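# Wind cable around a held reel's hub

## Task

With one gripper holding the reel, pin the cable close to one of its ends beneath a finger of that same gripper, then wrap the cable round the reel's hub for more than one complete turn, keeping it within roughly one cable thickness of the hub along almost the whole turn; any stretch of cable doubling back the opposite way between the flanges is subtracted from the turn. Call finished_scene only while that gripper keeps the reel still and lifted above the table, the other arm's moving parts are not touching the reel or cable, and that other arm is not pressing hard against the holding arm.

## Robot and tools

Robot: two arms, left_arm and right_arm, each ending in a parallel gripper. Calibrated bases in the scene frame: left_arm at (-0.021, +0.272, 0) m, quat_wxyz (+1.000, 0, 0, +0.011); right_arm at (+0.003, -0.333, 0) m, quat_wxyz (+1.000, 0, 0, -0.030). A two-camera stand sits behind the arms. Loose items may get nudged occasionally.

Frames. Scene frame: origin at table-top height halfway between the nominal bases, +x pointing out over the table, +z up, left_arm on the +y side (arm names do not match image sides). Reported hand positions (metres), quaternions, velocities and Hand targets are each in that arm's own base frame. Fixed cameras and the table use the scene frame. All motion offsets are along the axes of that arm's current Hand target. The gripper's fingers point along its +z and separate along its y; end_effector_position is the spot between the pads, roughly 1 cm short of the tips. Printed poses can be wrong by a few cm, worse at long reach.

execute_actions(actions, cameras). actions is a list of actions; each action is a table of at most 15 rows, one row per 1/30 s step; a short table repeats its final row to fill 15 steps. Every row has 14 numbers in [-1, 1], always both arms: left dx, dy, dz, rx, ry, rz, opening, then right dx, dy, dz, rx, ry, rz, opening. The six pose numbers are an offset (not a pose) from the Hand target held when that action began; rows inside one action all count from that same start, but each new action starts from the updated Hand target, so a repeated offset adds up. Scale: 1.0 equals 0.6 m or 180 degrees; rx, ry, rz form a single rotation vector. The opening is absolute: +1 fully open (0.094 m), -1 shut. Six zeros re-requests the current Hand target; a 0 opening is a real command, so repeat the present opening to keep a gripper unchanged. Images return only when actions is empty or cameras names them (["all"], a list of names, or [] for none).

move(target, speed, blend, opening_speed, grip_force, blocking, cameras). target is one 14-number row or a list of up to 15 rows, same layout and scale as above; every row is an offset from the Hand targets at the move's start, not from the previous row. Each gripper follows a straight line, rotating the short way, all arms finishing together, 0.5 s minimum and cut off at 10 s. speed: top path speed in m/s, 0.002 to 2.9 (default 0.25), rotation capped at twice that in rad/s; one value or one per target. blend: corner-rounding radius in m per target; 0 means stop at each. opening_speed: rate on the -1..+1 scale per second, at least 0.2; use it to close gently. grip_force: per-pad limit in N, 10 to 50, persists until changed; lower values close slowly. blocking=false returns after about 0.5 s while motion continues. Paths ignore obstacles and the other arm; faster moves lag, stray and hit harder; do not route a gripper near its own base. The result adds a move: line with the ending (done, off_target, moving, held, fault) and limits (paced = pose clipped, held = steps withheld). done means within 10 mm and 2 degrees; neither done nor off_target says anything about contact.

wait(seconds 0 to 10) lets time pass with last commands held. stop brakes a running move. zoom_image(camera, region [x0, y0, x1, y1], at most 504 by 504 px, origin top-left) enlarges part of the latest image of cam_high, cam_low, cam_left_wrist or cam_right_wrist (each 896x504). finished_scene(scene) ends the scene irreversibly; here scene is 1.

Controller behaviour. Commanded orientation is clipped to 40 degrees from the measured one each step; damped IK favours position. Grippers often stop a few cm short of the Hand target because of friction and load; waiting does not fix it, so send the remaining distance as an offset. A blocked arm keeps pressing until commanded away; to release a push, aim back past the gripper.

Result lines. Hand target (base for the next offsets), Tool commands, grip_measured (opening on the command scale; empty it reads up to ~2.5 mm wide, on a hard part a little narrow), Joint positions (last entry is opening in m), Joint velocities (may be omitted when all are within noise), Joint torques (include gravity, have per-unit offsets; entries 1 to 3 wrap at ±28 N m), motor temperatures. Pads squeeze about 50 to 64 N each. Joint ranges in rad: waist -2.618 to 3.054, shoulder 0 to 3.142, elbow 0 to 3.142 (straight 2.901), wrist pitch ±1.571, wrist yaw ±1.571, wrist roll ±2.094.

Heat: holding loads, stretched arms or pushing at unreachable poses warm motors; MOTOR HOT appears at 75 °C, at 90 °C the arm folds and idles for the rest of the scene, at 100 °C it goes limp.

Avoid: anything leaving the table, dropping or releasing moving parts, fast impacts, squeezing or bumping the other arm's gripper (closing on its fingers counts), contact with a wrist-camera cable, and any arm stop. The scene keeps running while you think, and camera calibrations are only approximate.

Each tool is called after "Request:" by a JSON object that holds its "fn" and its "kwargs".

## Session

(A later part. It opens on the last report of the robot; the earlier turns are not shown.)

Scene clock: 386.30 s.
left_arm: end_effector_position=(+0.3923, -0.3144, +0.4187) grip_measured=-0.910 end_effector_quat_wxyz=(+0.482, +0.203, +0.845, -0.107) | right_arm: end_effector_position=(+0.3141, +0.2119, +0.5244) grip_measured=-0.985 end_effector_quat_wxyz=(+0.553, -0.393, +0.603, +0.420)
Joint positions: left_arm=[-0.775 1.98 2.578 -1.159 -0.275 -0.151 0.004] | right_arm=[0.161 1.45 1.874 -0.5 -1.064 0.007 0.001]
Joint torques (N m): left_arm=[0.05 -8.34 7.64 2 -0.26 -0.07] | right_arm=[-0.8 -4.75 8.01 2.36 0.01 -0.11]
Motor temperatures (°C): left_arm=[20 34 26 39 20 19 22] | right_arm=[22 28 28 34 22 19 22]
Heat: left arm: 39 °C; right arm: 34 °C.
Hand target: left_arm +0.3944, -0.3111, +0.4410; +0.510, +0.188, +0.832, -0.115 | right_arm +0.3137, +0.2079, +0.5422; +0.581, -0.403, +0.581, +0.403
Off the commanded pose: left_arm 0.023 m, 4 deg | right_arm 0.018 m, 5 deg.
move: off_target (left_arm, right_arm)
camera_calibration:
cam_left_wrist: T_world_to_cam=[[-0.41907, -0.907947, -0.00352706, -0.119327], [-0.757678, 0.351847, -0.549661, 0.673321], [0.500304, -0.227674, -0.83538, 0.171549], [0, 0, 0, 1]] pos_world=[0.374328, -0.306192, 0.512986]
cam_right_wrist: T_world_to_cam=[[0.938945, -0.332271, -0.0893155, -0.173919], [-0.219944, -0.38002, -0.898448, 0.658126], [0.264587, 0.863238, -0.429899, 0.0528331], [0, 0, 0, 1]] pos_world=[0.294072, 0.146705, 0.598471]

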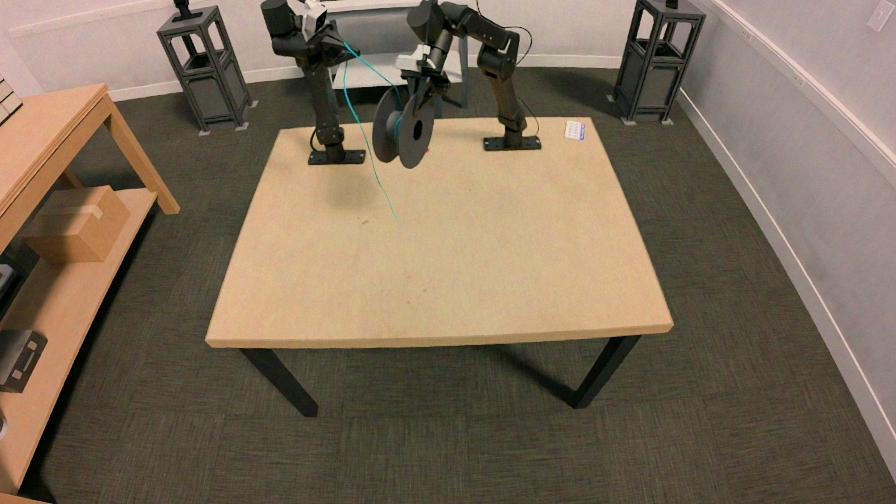

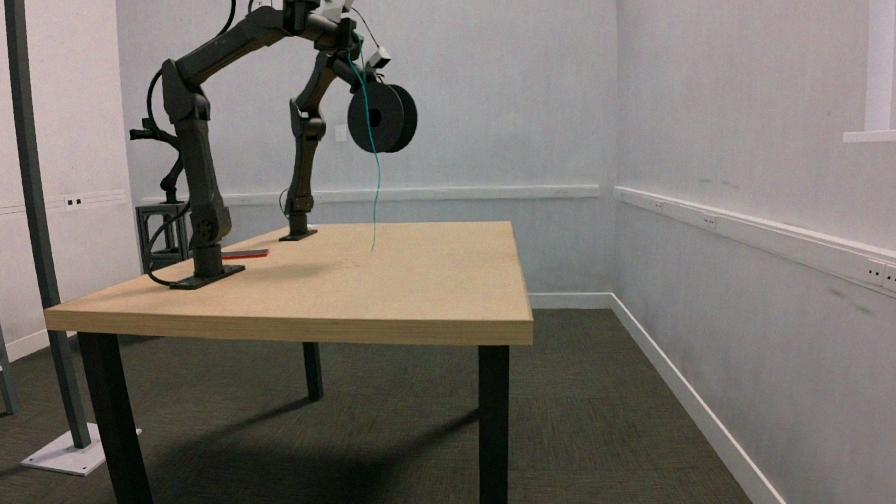

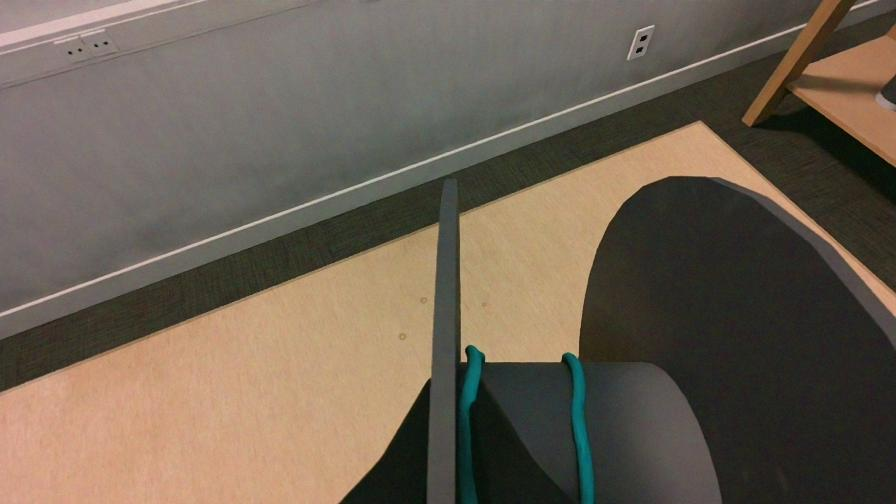

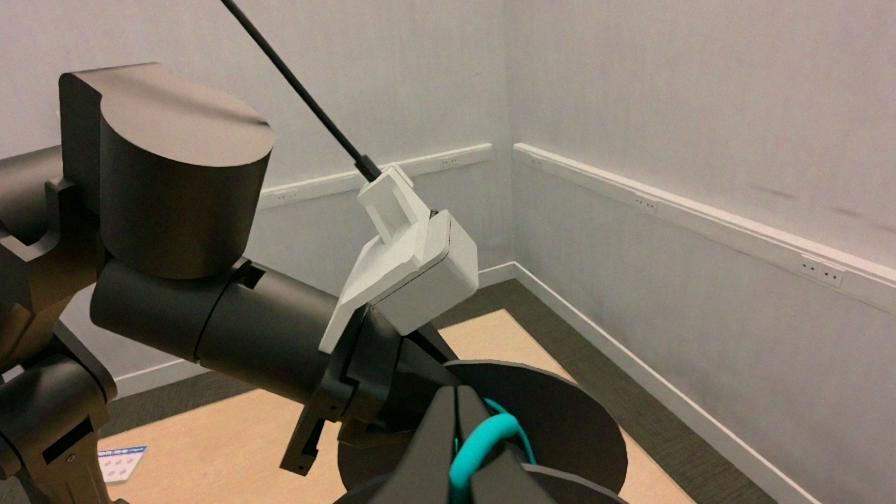

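Request:
{"fn": "move", "kwargs": {"target": [[0,0,0,0,0,0,-1,0.05,-0.2,0.06,0,0,0,-1],[0,0,0,0,0,0,-1,0.25,-0.367,0.2,0,0,0,-1]], "speed": 0.1, "blend": [0.03,0], "cameras": ["all"]}}

Request:
{"fn": "zoom_image", "kwargs": {"camera": "cam_high", "region": [320, 50, 480, 210]}}

Scene clock: 390.80 s.
left_arm: end_effector_position=(+0.4145, -0.3070, +0.4225) grip_measured=-0.910 end_effector_quat_wxyz=(+0.509, +0.169, +0.840, -0.086) | right_arm: end_effector_position=(+0.5084, +0.2571, +0.4043) grip_measured=-0.985 end_effector_quat_wxyz=(+0.541, -0.451, +0.545, +0.455)
Joint positions: left_arm=[-0.758 2.004 2.578 -1.094 -0.345 -0.16 0.004] | right_arm=[0.164 2.173 2.207 -0.034 -1.228 0.007 0.001]
Joint torques (N m): left_arm=[-1.33 -10.58 7.17 1.54 0.37 0.09] | right_arm=[-2.19 -8.92 7.83 1.98 1.49 -0.13]
Heat: left arm: 38 °C; right arm: 34 °C.
Hand target: left_arm +0.3944, -0.3111, +0.4410; +0.510, +0.187, +0.832, -0.115 | right_arm +0.5620, +0.2429, +0.3922; +0.581, -0.403, +0.581, +0.403
Off the commanded pose: left_arm 0.028 m, 4 deg | right_arm 0.057 m, 10 deg.
move: off_target (left_arm, right_arm)
camera_calibration:
cam_left_wrist: T_world_to_cam=[[-0.343297, -0.939107, -0.0149876, -0.139372], [-0.754389, 0.285208, -0.59123, 0.685342], [0.559503, -0.191661, -0.806364, 0.139469], [0, 0, 0, 1]] pos_world=[0.391136, -0.29962, 0.515569]
cam_right_wrist: T_world_to_cam=[[0.984869, -0.171704, -0.0234778, -0.443298], [-0.0897113, -0.389216, -0.916767, 0.553739], [0.148275, 0.905002, -0.398731, -0.0533977], [0, 0, 0, 1]] pos_world=[0.494184, 0.187733, 0.475951]

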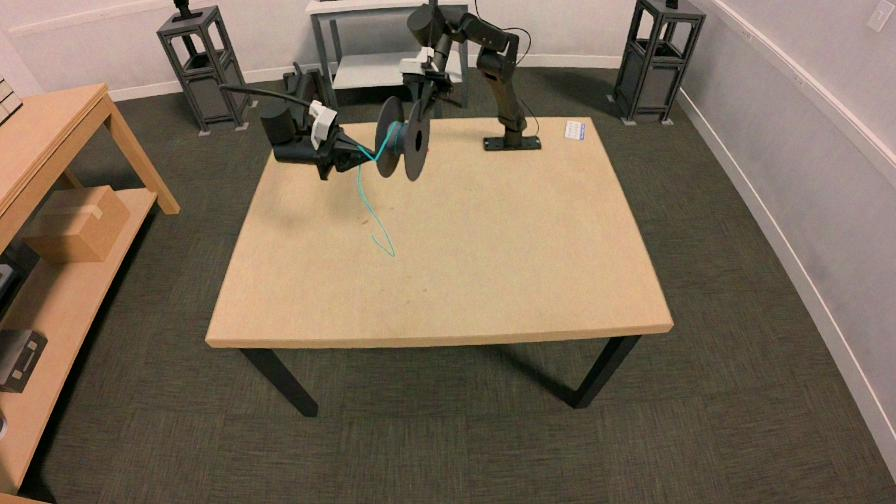

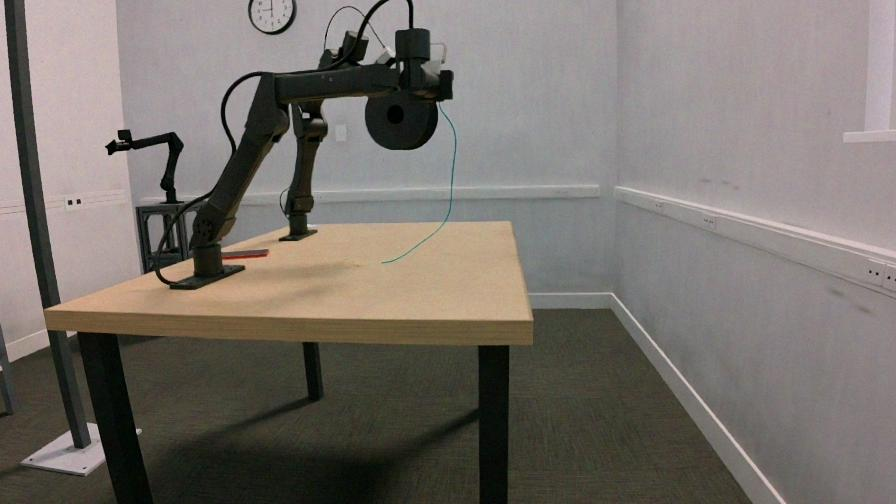

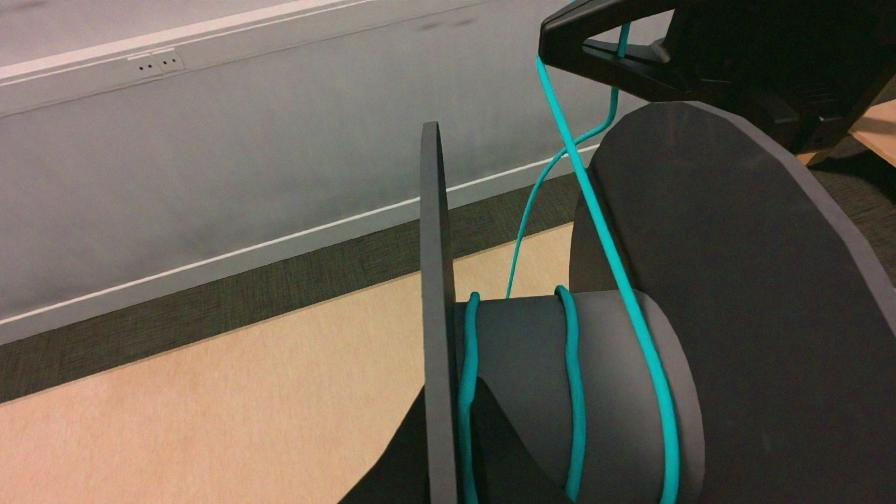

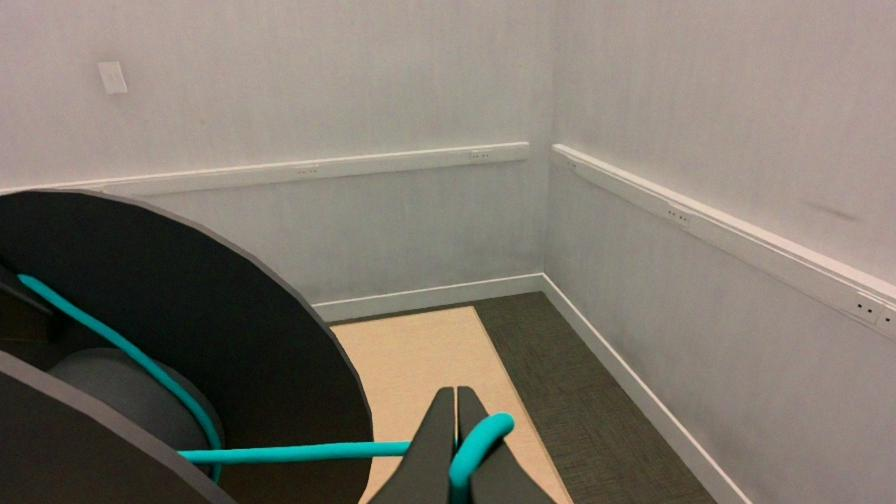

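Scaled by 3.150 from the camera's 896x504 image, which has a finer 1280x720 frame.

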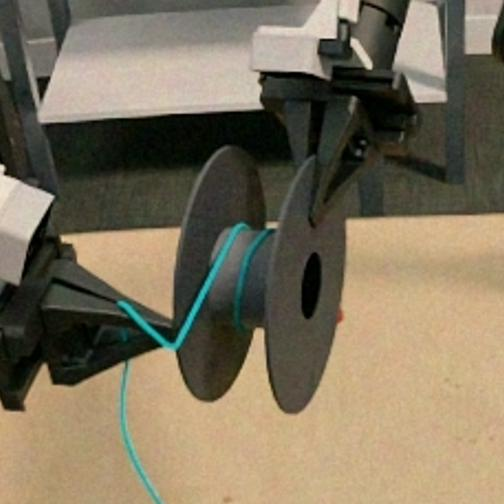

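Request:
{"fn": "move", "kwargs": {"target": [[0,0,0,0,0,0,-1,0.1,0.08,0.0,0,0,0,-1],[0,0,0,0,0,0,-1,0.23,0.19,-0.02,0,0,0,-1]], "speed": 0.08, "blend": [0.03,0], "cameras": ["all"]}}

Request:
{"fn": "zoom_image", "kwargs": {"camera": "cam_high", "region": [340, 50, 480, 190]}}

Scene clock: 398.93 s.
left_arm: end_effector_position=(+0.3965, -0.2968, +0.3867) grip_measured=-0.910 end_effector_quat_wxyz=(+0.441, +0.204, +0.872, -0.056) | right_arm: end_effector_position=(+0.4407, +0.2768, +0.2720) grip_measured=-0.985 end_effector_quat_wxyz=(+0.592, -0.431, +0.543, +0.412)
Joint positions: left_arm=[-0.758 2.008 2.578 -1.26 -0.316 -0.148 0.004] | right_arm=[0.259 1.898 1.211 0.761 -1.018 0.001 0.001]
Joint torques (N m): left_arm=[-1.46 -12.12 5.96 2.72 0.11 -0.1] | right_arm=[-0.29 -10.09 4.49 1.3 0.66 0.02]
Heat: left arm: 37 °C; right arm: 33 °C.
Hand target: left_arm +0.3944, -0.3111, +0.4409; +0.510, +0.188, +0.832, -0.115 | right_arm +0.4510, +0.2715, +0.2541; +0.581, -0.403, +0.581, +0.403
Off the commanded pose: left_arm 0.056 m, 12 deg | right_arm 0.021 m, 6 deg.
move: off_target (left_arm, right_arm)
camera_calibration:
cam_left_wrist: T_world_to_cam=[[-0.377603, -0.922978, -0.0743531, -0.0952005], [-0.812825, 0.368857, -0.450844, 0.641423], [0.443545, -0.109804, -0.889501, 0.225117], [0, 0, 0, 1]] pos_world=[0.385568, -0.299742, 0.482345]
cam_right_wrist: T_world_to_cam=[[0.958174, -0.282251, 0.0473086, -0.353199], [-0.0603009, -0.360708, -0.930727, 0.416866], [0.279763, 0.888945, -0.362641, -0.177276], [0, 0, 0, 1]] pos_world=[0.413159, 0.208265, 0.34041]

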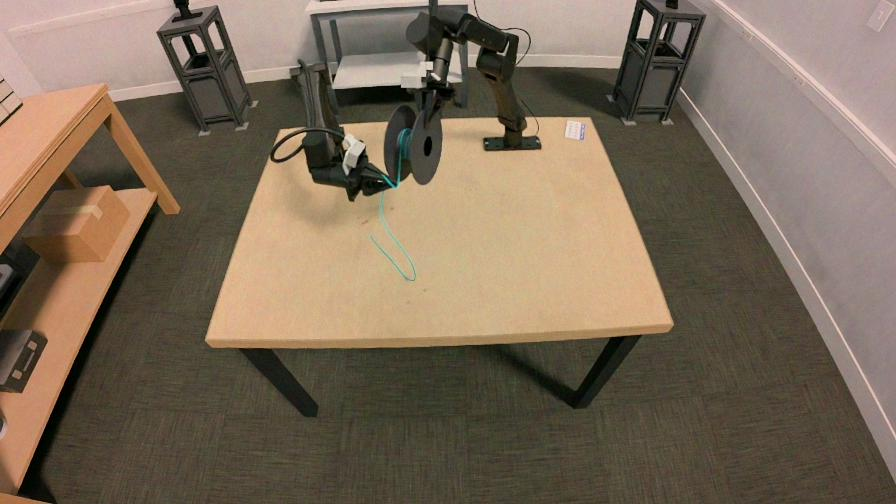

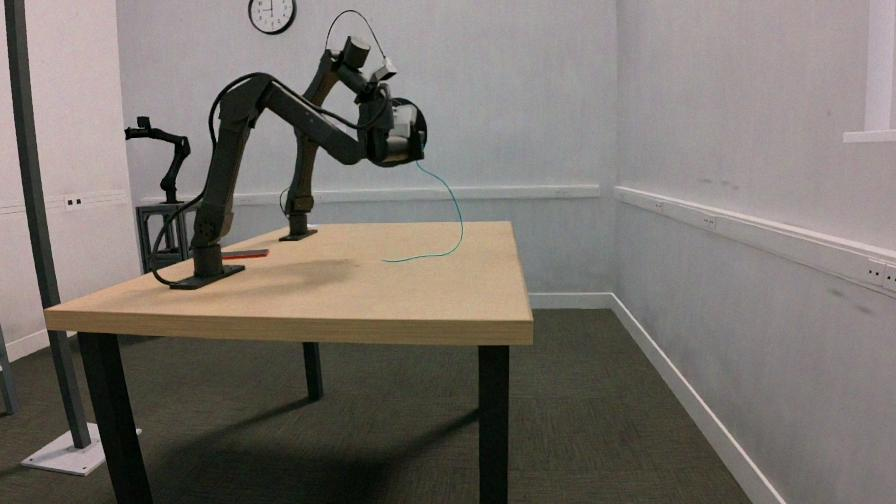

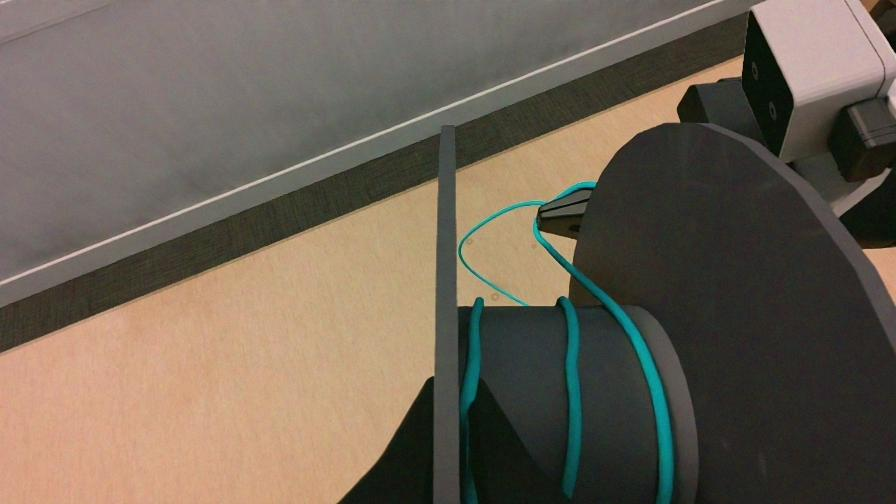

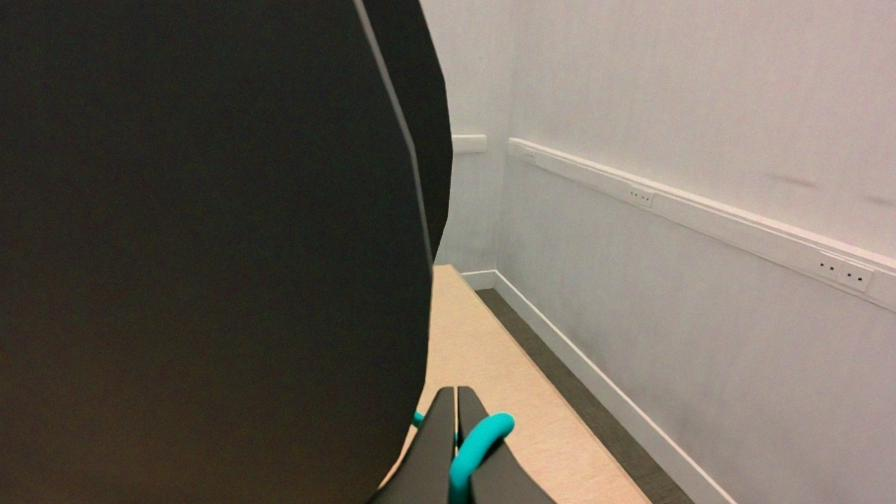

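Scaled by 3.600 from the camera's 896x504 image, which has a finer 1280x720 frame.

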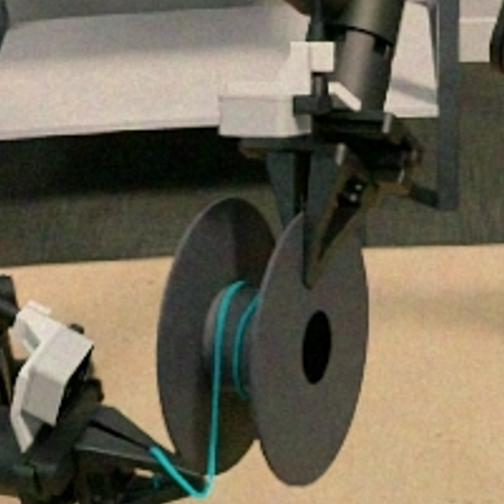

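Request:
{"fn": "move", "kwargs": {"target": [[0,0,0,0,0,0,-1,-0.035,0.02,0,0,0,0,-1],[0,0,0,0,0,0,-1,-0.035,0.02,0,0,0,0,0.0],[0,0,0,0,0,0,-1,-0.035,0.02,-0.3,0,0,0,0.0]], "speed": 0.06, "opening_speed": 0.5, "cameras": ["all"]}}

Request:
{"fn": "zoom_image", "kwargs": {"camera": "cam_high", "region": [360, 60, 480, 180]}}

Request:
{"fn": "zoom_image", "kwargs": {"camera": "cam_low", "region": [300, 50, 480, 230]}}

Request:
{"fn": "zoom_image", "kwargs": {"camera": "cam_left_wrist", "region": [400, 220, 760, 504]}}

Scene clock: 406.50 s.
left_arm: end_effector_position=(+0.3949, -0.3060, +0.3990) grip_measured=-0.910 end_effector_quat_wxyz=(+0.457, +0.206, +0.861, -0.081) | right_arm: end_effector_position=(+0.3830, +0.1066, +0.2707) grip_measured=-0.001 end_effector_quat_wxyz=(+0.575, -0.394, +0.589, +0.409)
Joint positions: left_arm=[-0.765 1.998 2.578 -1.216 -0.29 -0.148 0.004] | right_arm=[-0.195 1.598 0.91 0.664 -1.403 0.004 0.047]
Joint torques (N m): left_arm=[-1.05 -10.92 6.19 2.49 -0.08 -0.08] | right_arm=[-0.1 -9.28 5.15 1.66 -0.05 -0.08]
Heat: left arm: 38 °C; right arm: 32 °C.
Hand target: left_arm +0.3945, -0.3110, +0.4410; +0.510, +0.188, +0.832, -0.115 | right_arm +0.3766, +0.1072, +0.2753; +0.581, -0.403, +0.581, +0.403
Off the commanded pose: left_arm 0.042 m, 8 deg | right_arm 0.008 m, 2 deg.
move: off_target (left_arm)
camera_calibration:
cam_left_wrist: T_world_to_cam=[[-0.401358, -0.915046, -0.0400216, -0.105229], [-0.789666, 0.367841, -0.49104, 0.655597], [0.464046, -0.165479, -0.870217, 0.202945], [0, 0, 0, 1]] pos_world=[0.381293, -0.303861, 0.494319]
cam_right_wrist: T_world_to_cam=[[0.936353, -0.348326, -0.0437225, -0.305801], [-0.17779, -0.36312, -0.914623, 0.391781], [0.302711, 0.864183, -0.401938, -0.00589633], [0, 0, 0, 1]] pos_world=[0.357777, 0.0408404, 0.342591]

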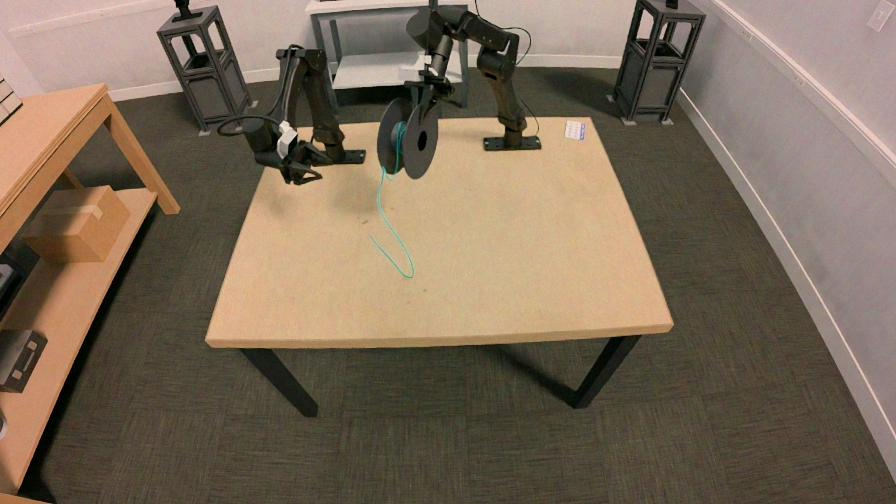

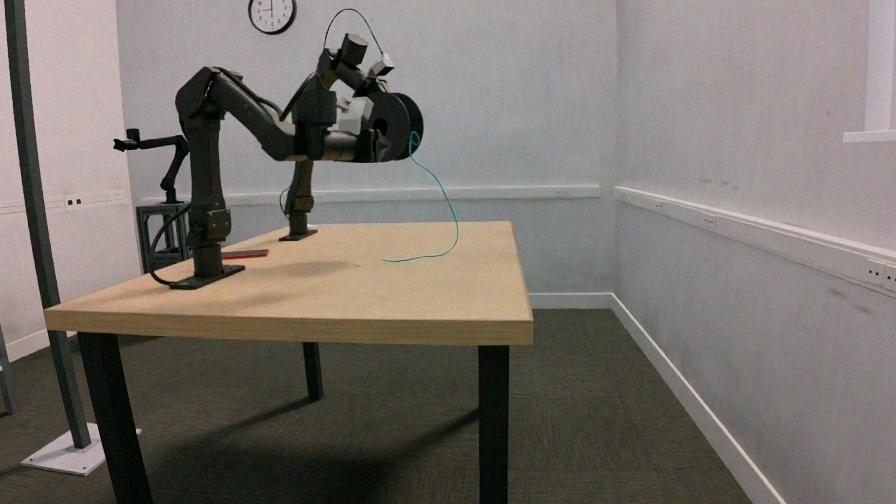

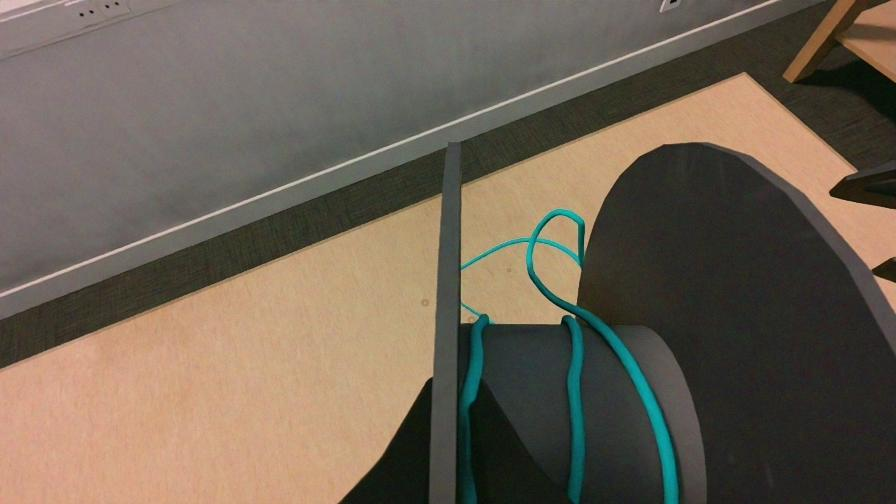

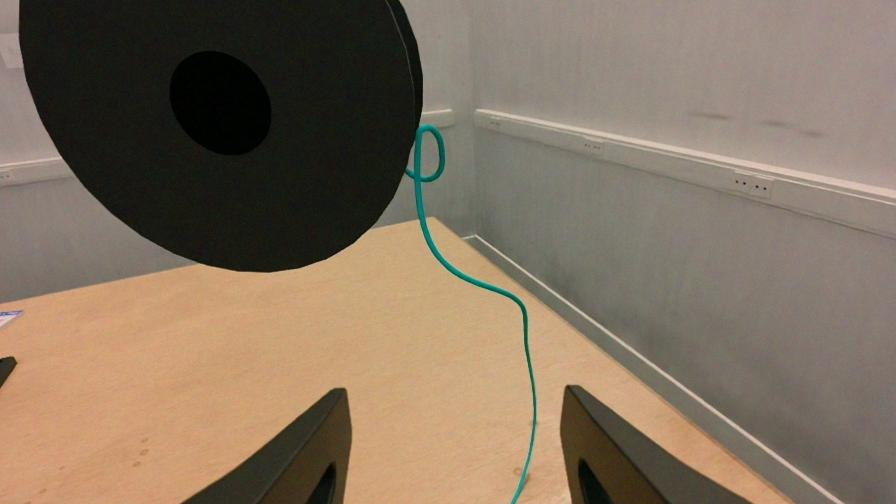

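Scaled by 4.200 from the camera's 896x504 image, which has a finer 1280x720 frame.

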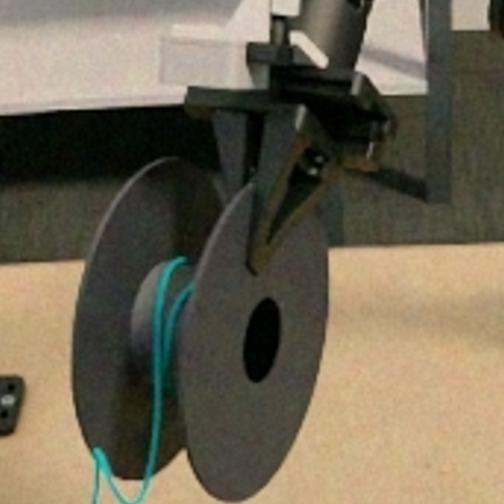

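Scaled by 2.800 from the camera's 896x504 image, which has a finer 1280x720 frame.

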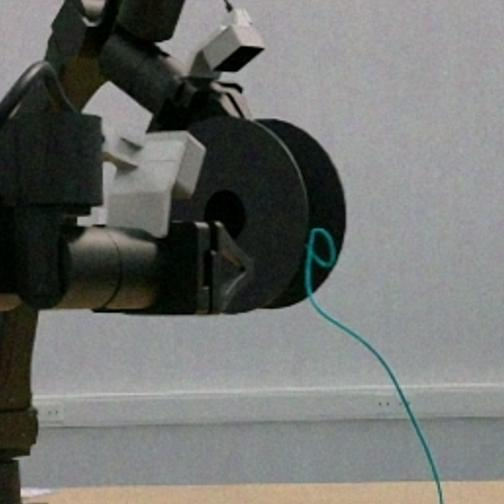

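Scaled by 1.400 from the camera's 896x504 image, which has a finer 1280x720 frame.

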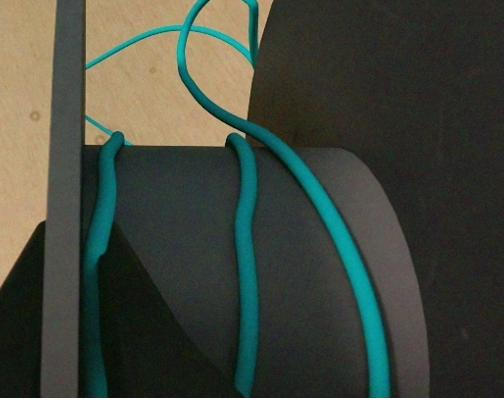

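Request:
{"fn": "move", "kwargs": {"target": [0,0,0,0,0,0,-1,0,0.05,-0.13,0,0,0,0], "speed": 0.15, "cameras": ["cam_high","cam_low","cam_left_wrist"]}}

Request:
{"fn": "zoom_image", "kwargs": {"camera": "cam_low", "region": [320, 60, 480, 220]}}

Scene clock: 408.20 s.
left_arm: end_effector_position=(+0.3949, -0.3060, +0.3990) grip_measured=-0.910 end_effector_quat_wxyz=(+0.457, +0.206, +0.861, -0.081) | right_arm: end_effector_position=(+0.3259, +0.0446, +0.2756) grip_measured=-0.001 end_effector_quat_wxyz=(+0.603, -0.370, +0.602, +0.370)
Joint positions: left_arm=[-0.765 1.998 2.578 -1.216 -0.29 -0.148 0.004] | right_arm=[-0.448 1.379 0.72 0.664 -1.549 0.004 0.047]
Joint torques (N m): left_arm=[-0.83 -10.82 6.2 2.43 -0.07 -0.11] | right_arm=[-0.28 -6.28 5.16 1.43 -0.01 0.06]
Heat: left arm: 38 °C; right arm: 32 °C.
Hand target: left_arm +0.3945, -0.3110, +0.4410; +0.510, +0.188, +0.832, -0.115 | right_arm +0.3211, +0.0448, +0.2753; +0.581, -0.403, +0.581, +0.403
Off the commanded pose: left_arm 0.042 m, 8 deg | right_arm 0.005 m, 6 deg.
joint sent to its limit (right arm) — joint 5 (wrist yaw), lower limit. The joint targets are off in orientation, not in position.
move: off_target (left_arm, right_arm)
camera_calibration:
cam_left_wrist: T_world_to_cam=[[-0.401358, -0.915046, -0.0400216, -0.105229], [-0.789666, 0.367841, -0.49104, 0.655597], [0.464046, -0.165479, -0.870217, 0.202945], [0, 0, 0, 1]] pos_world=[0.381293, -0.303861, 0.494319]
Images, in order (width x height): cam_high 896x504, cam_low 896x504, cam_left_wrist 896x504.

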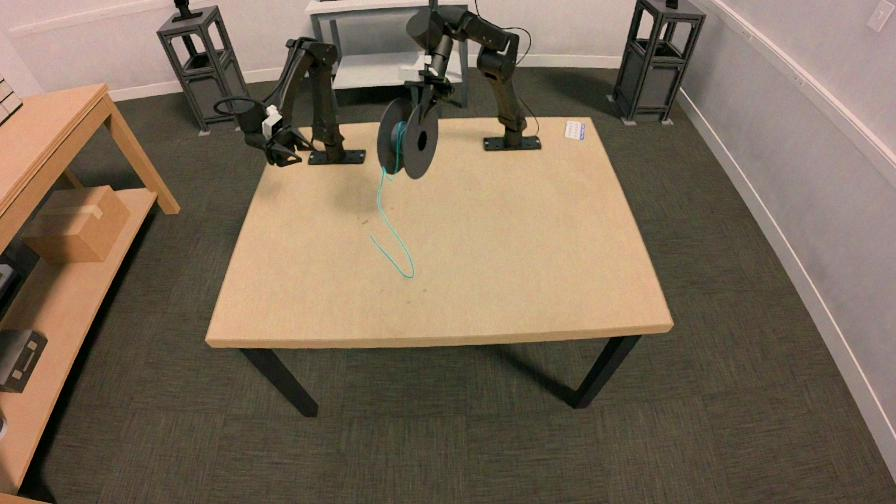

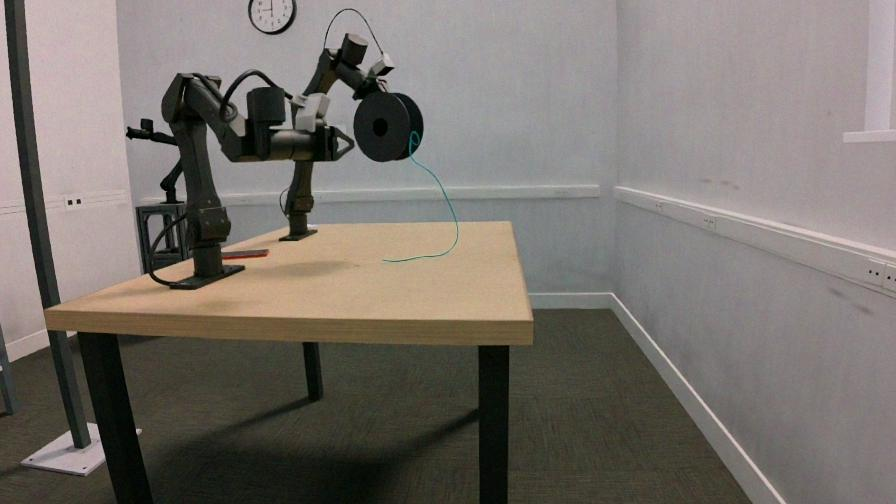

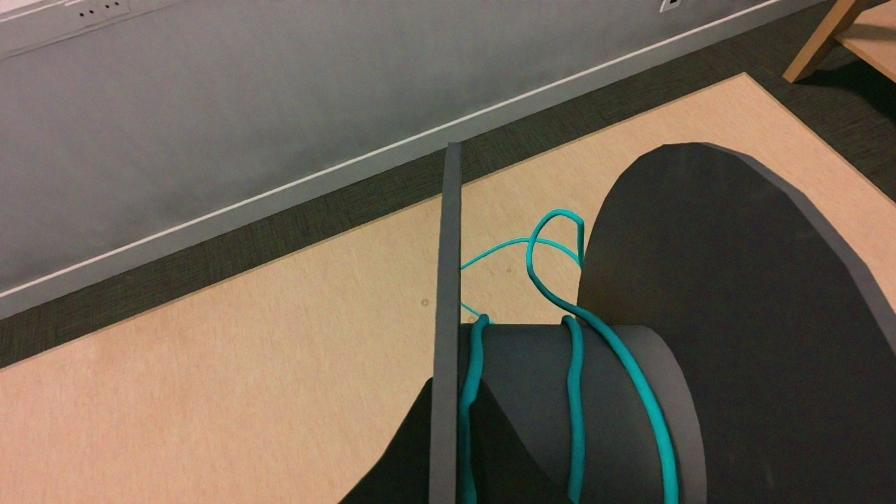

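Scaled by 3.150 from the camera's 896x504 image, which has a finer 1280x720 frame.

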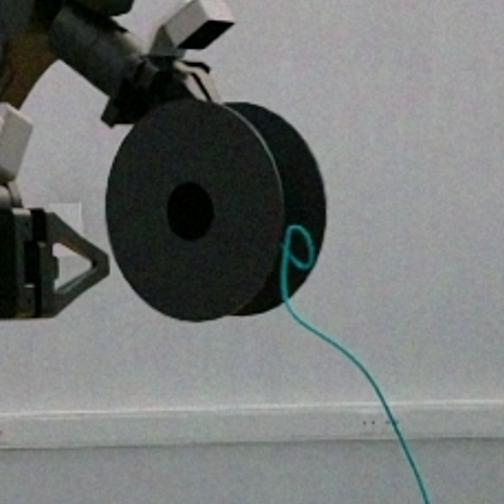

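Request:
{"fn": "finished_scene", "kwargs": {"scene": 1}}

The scene is finished: the task was done.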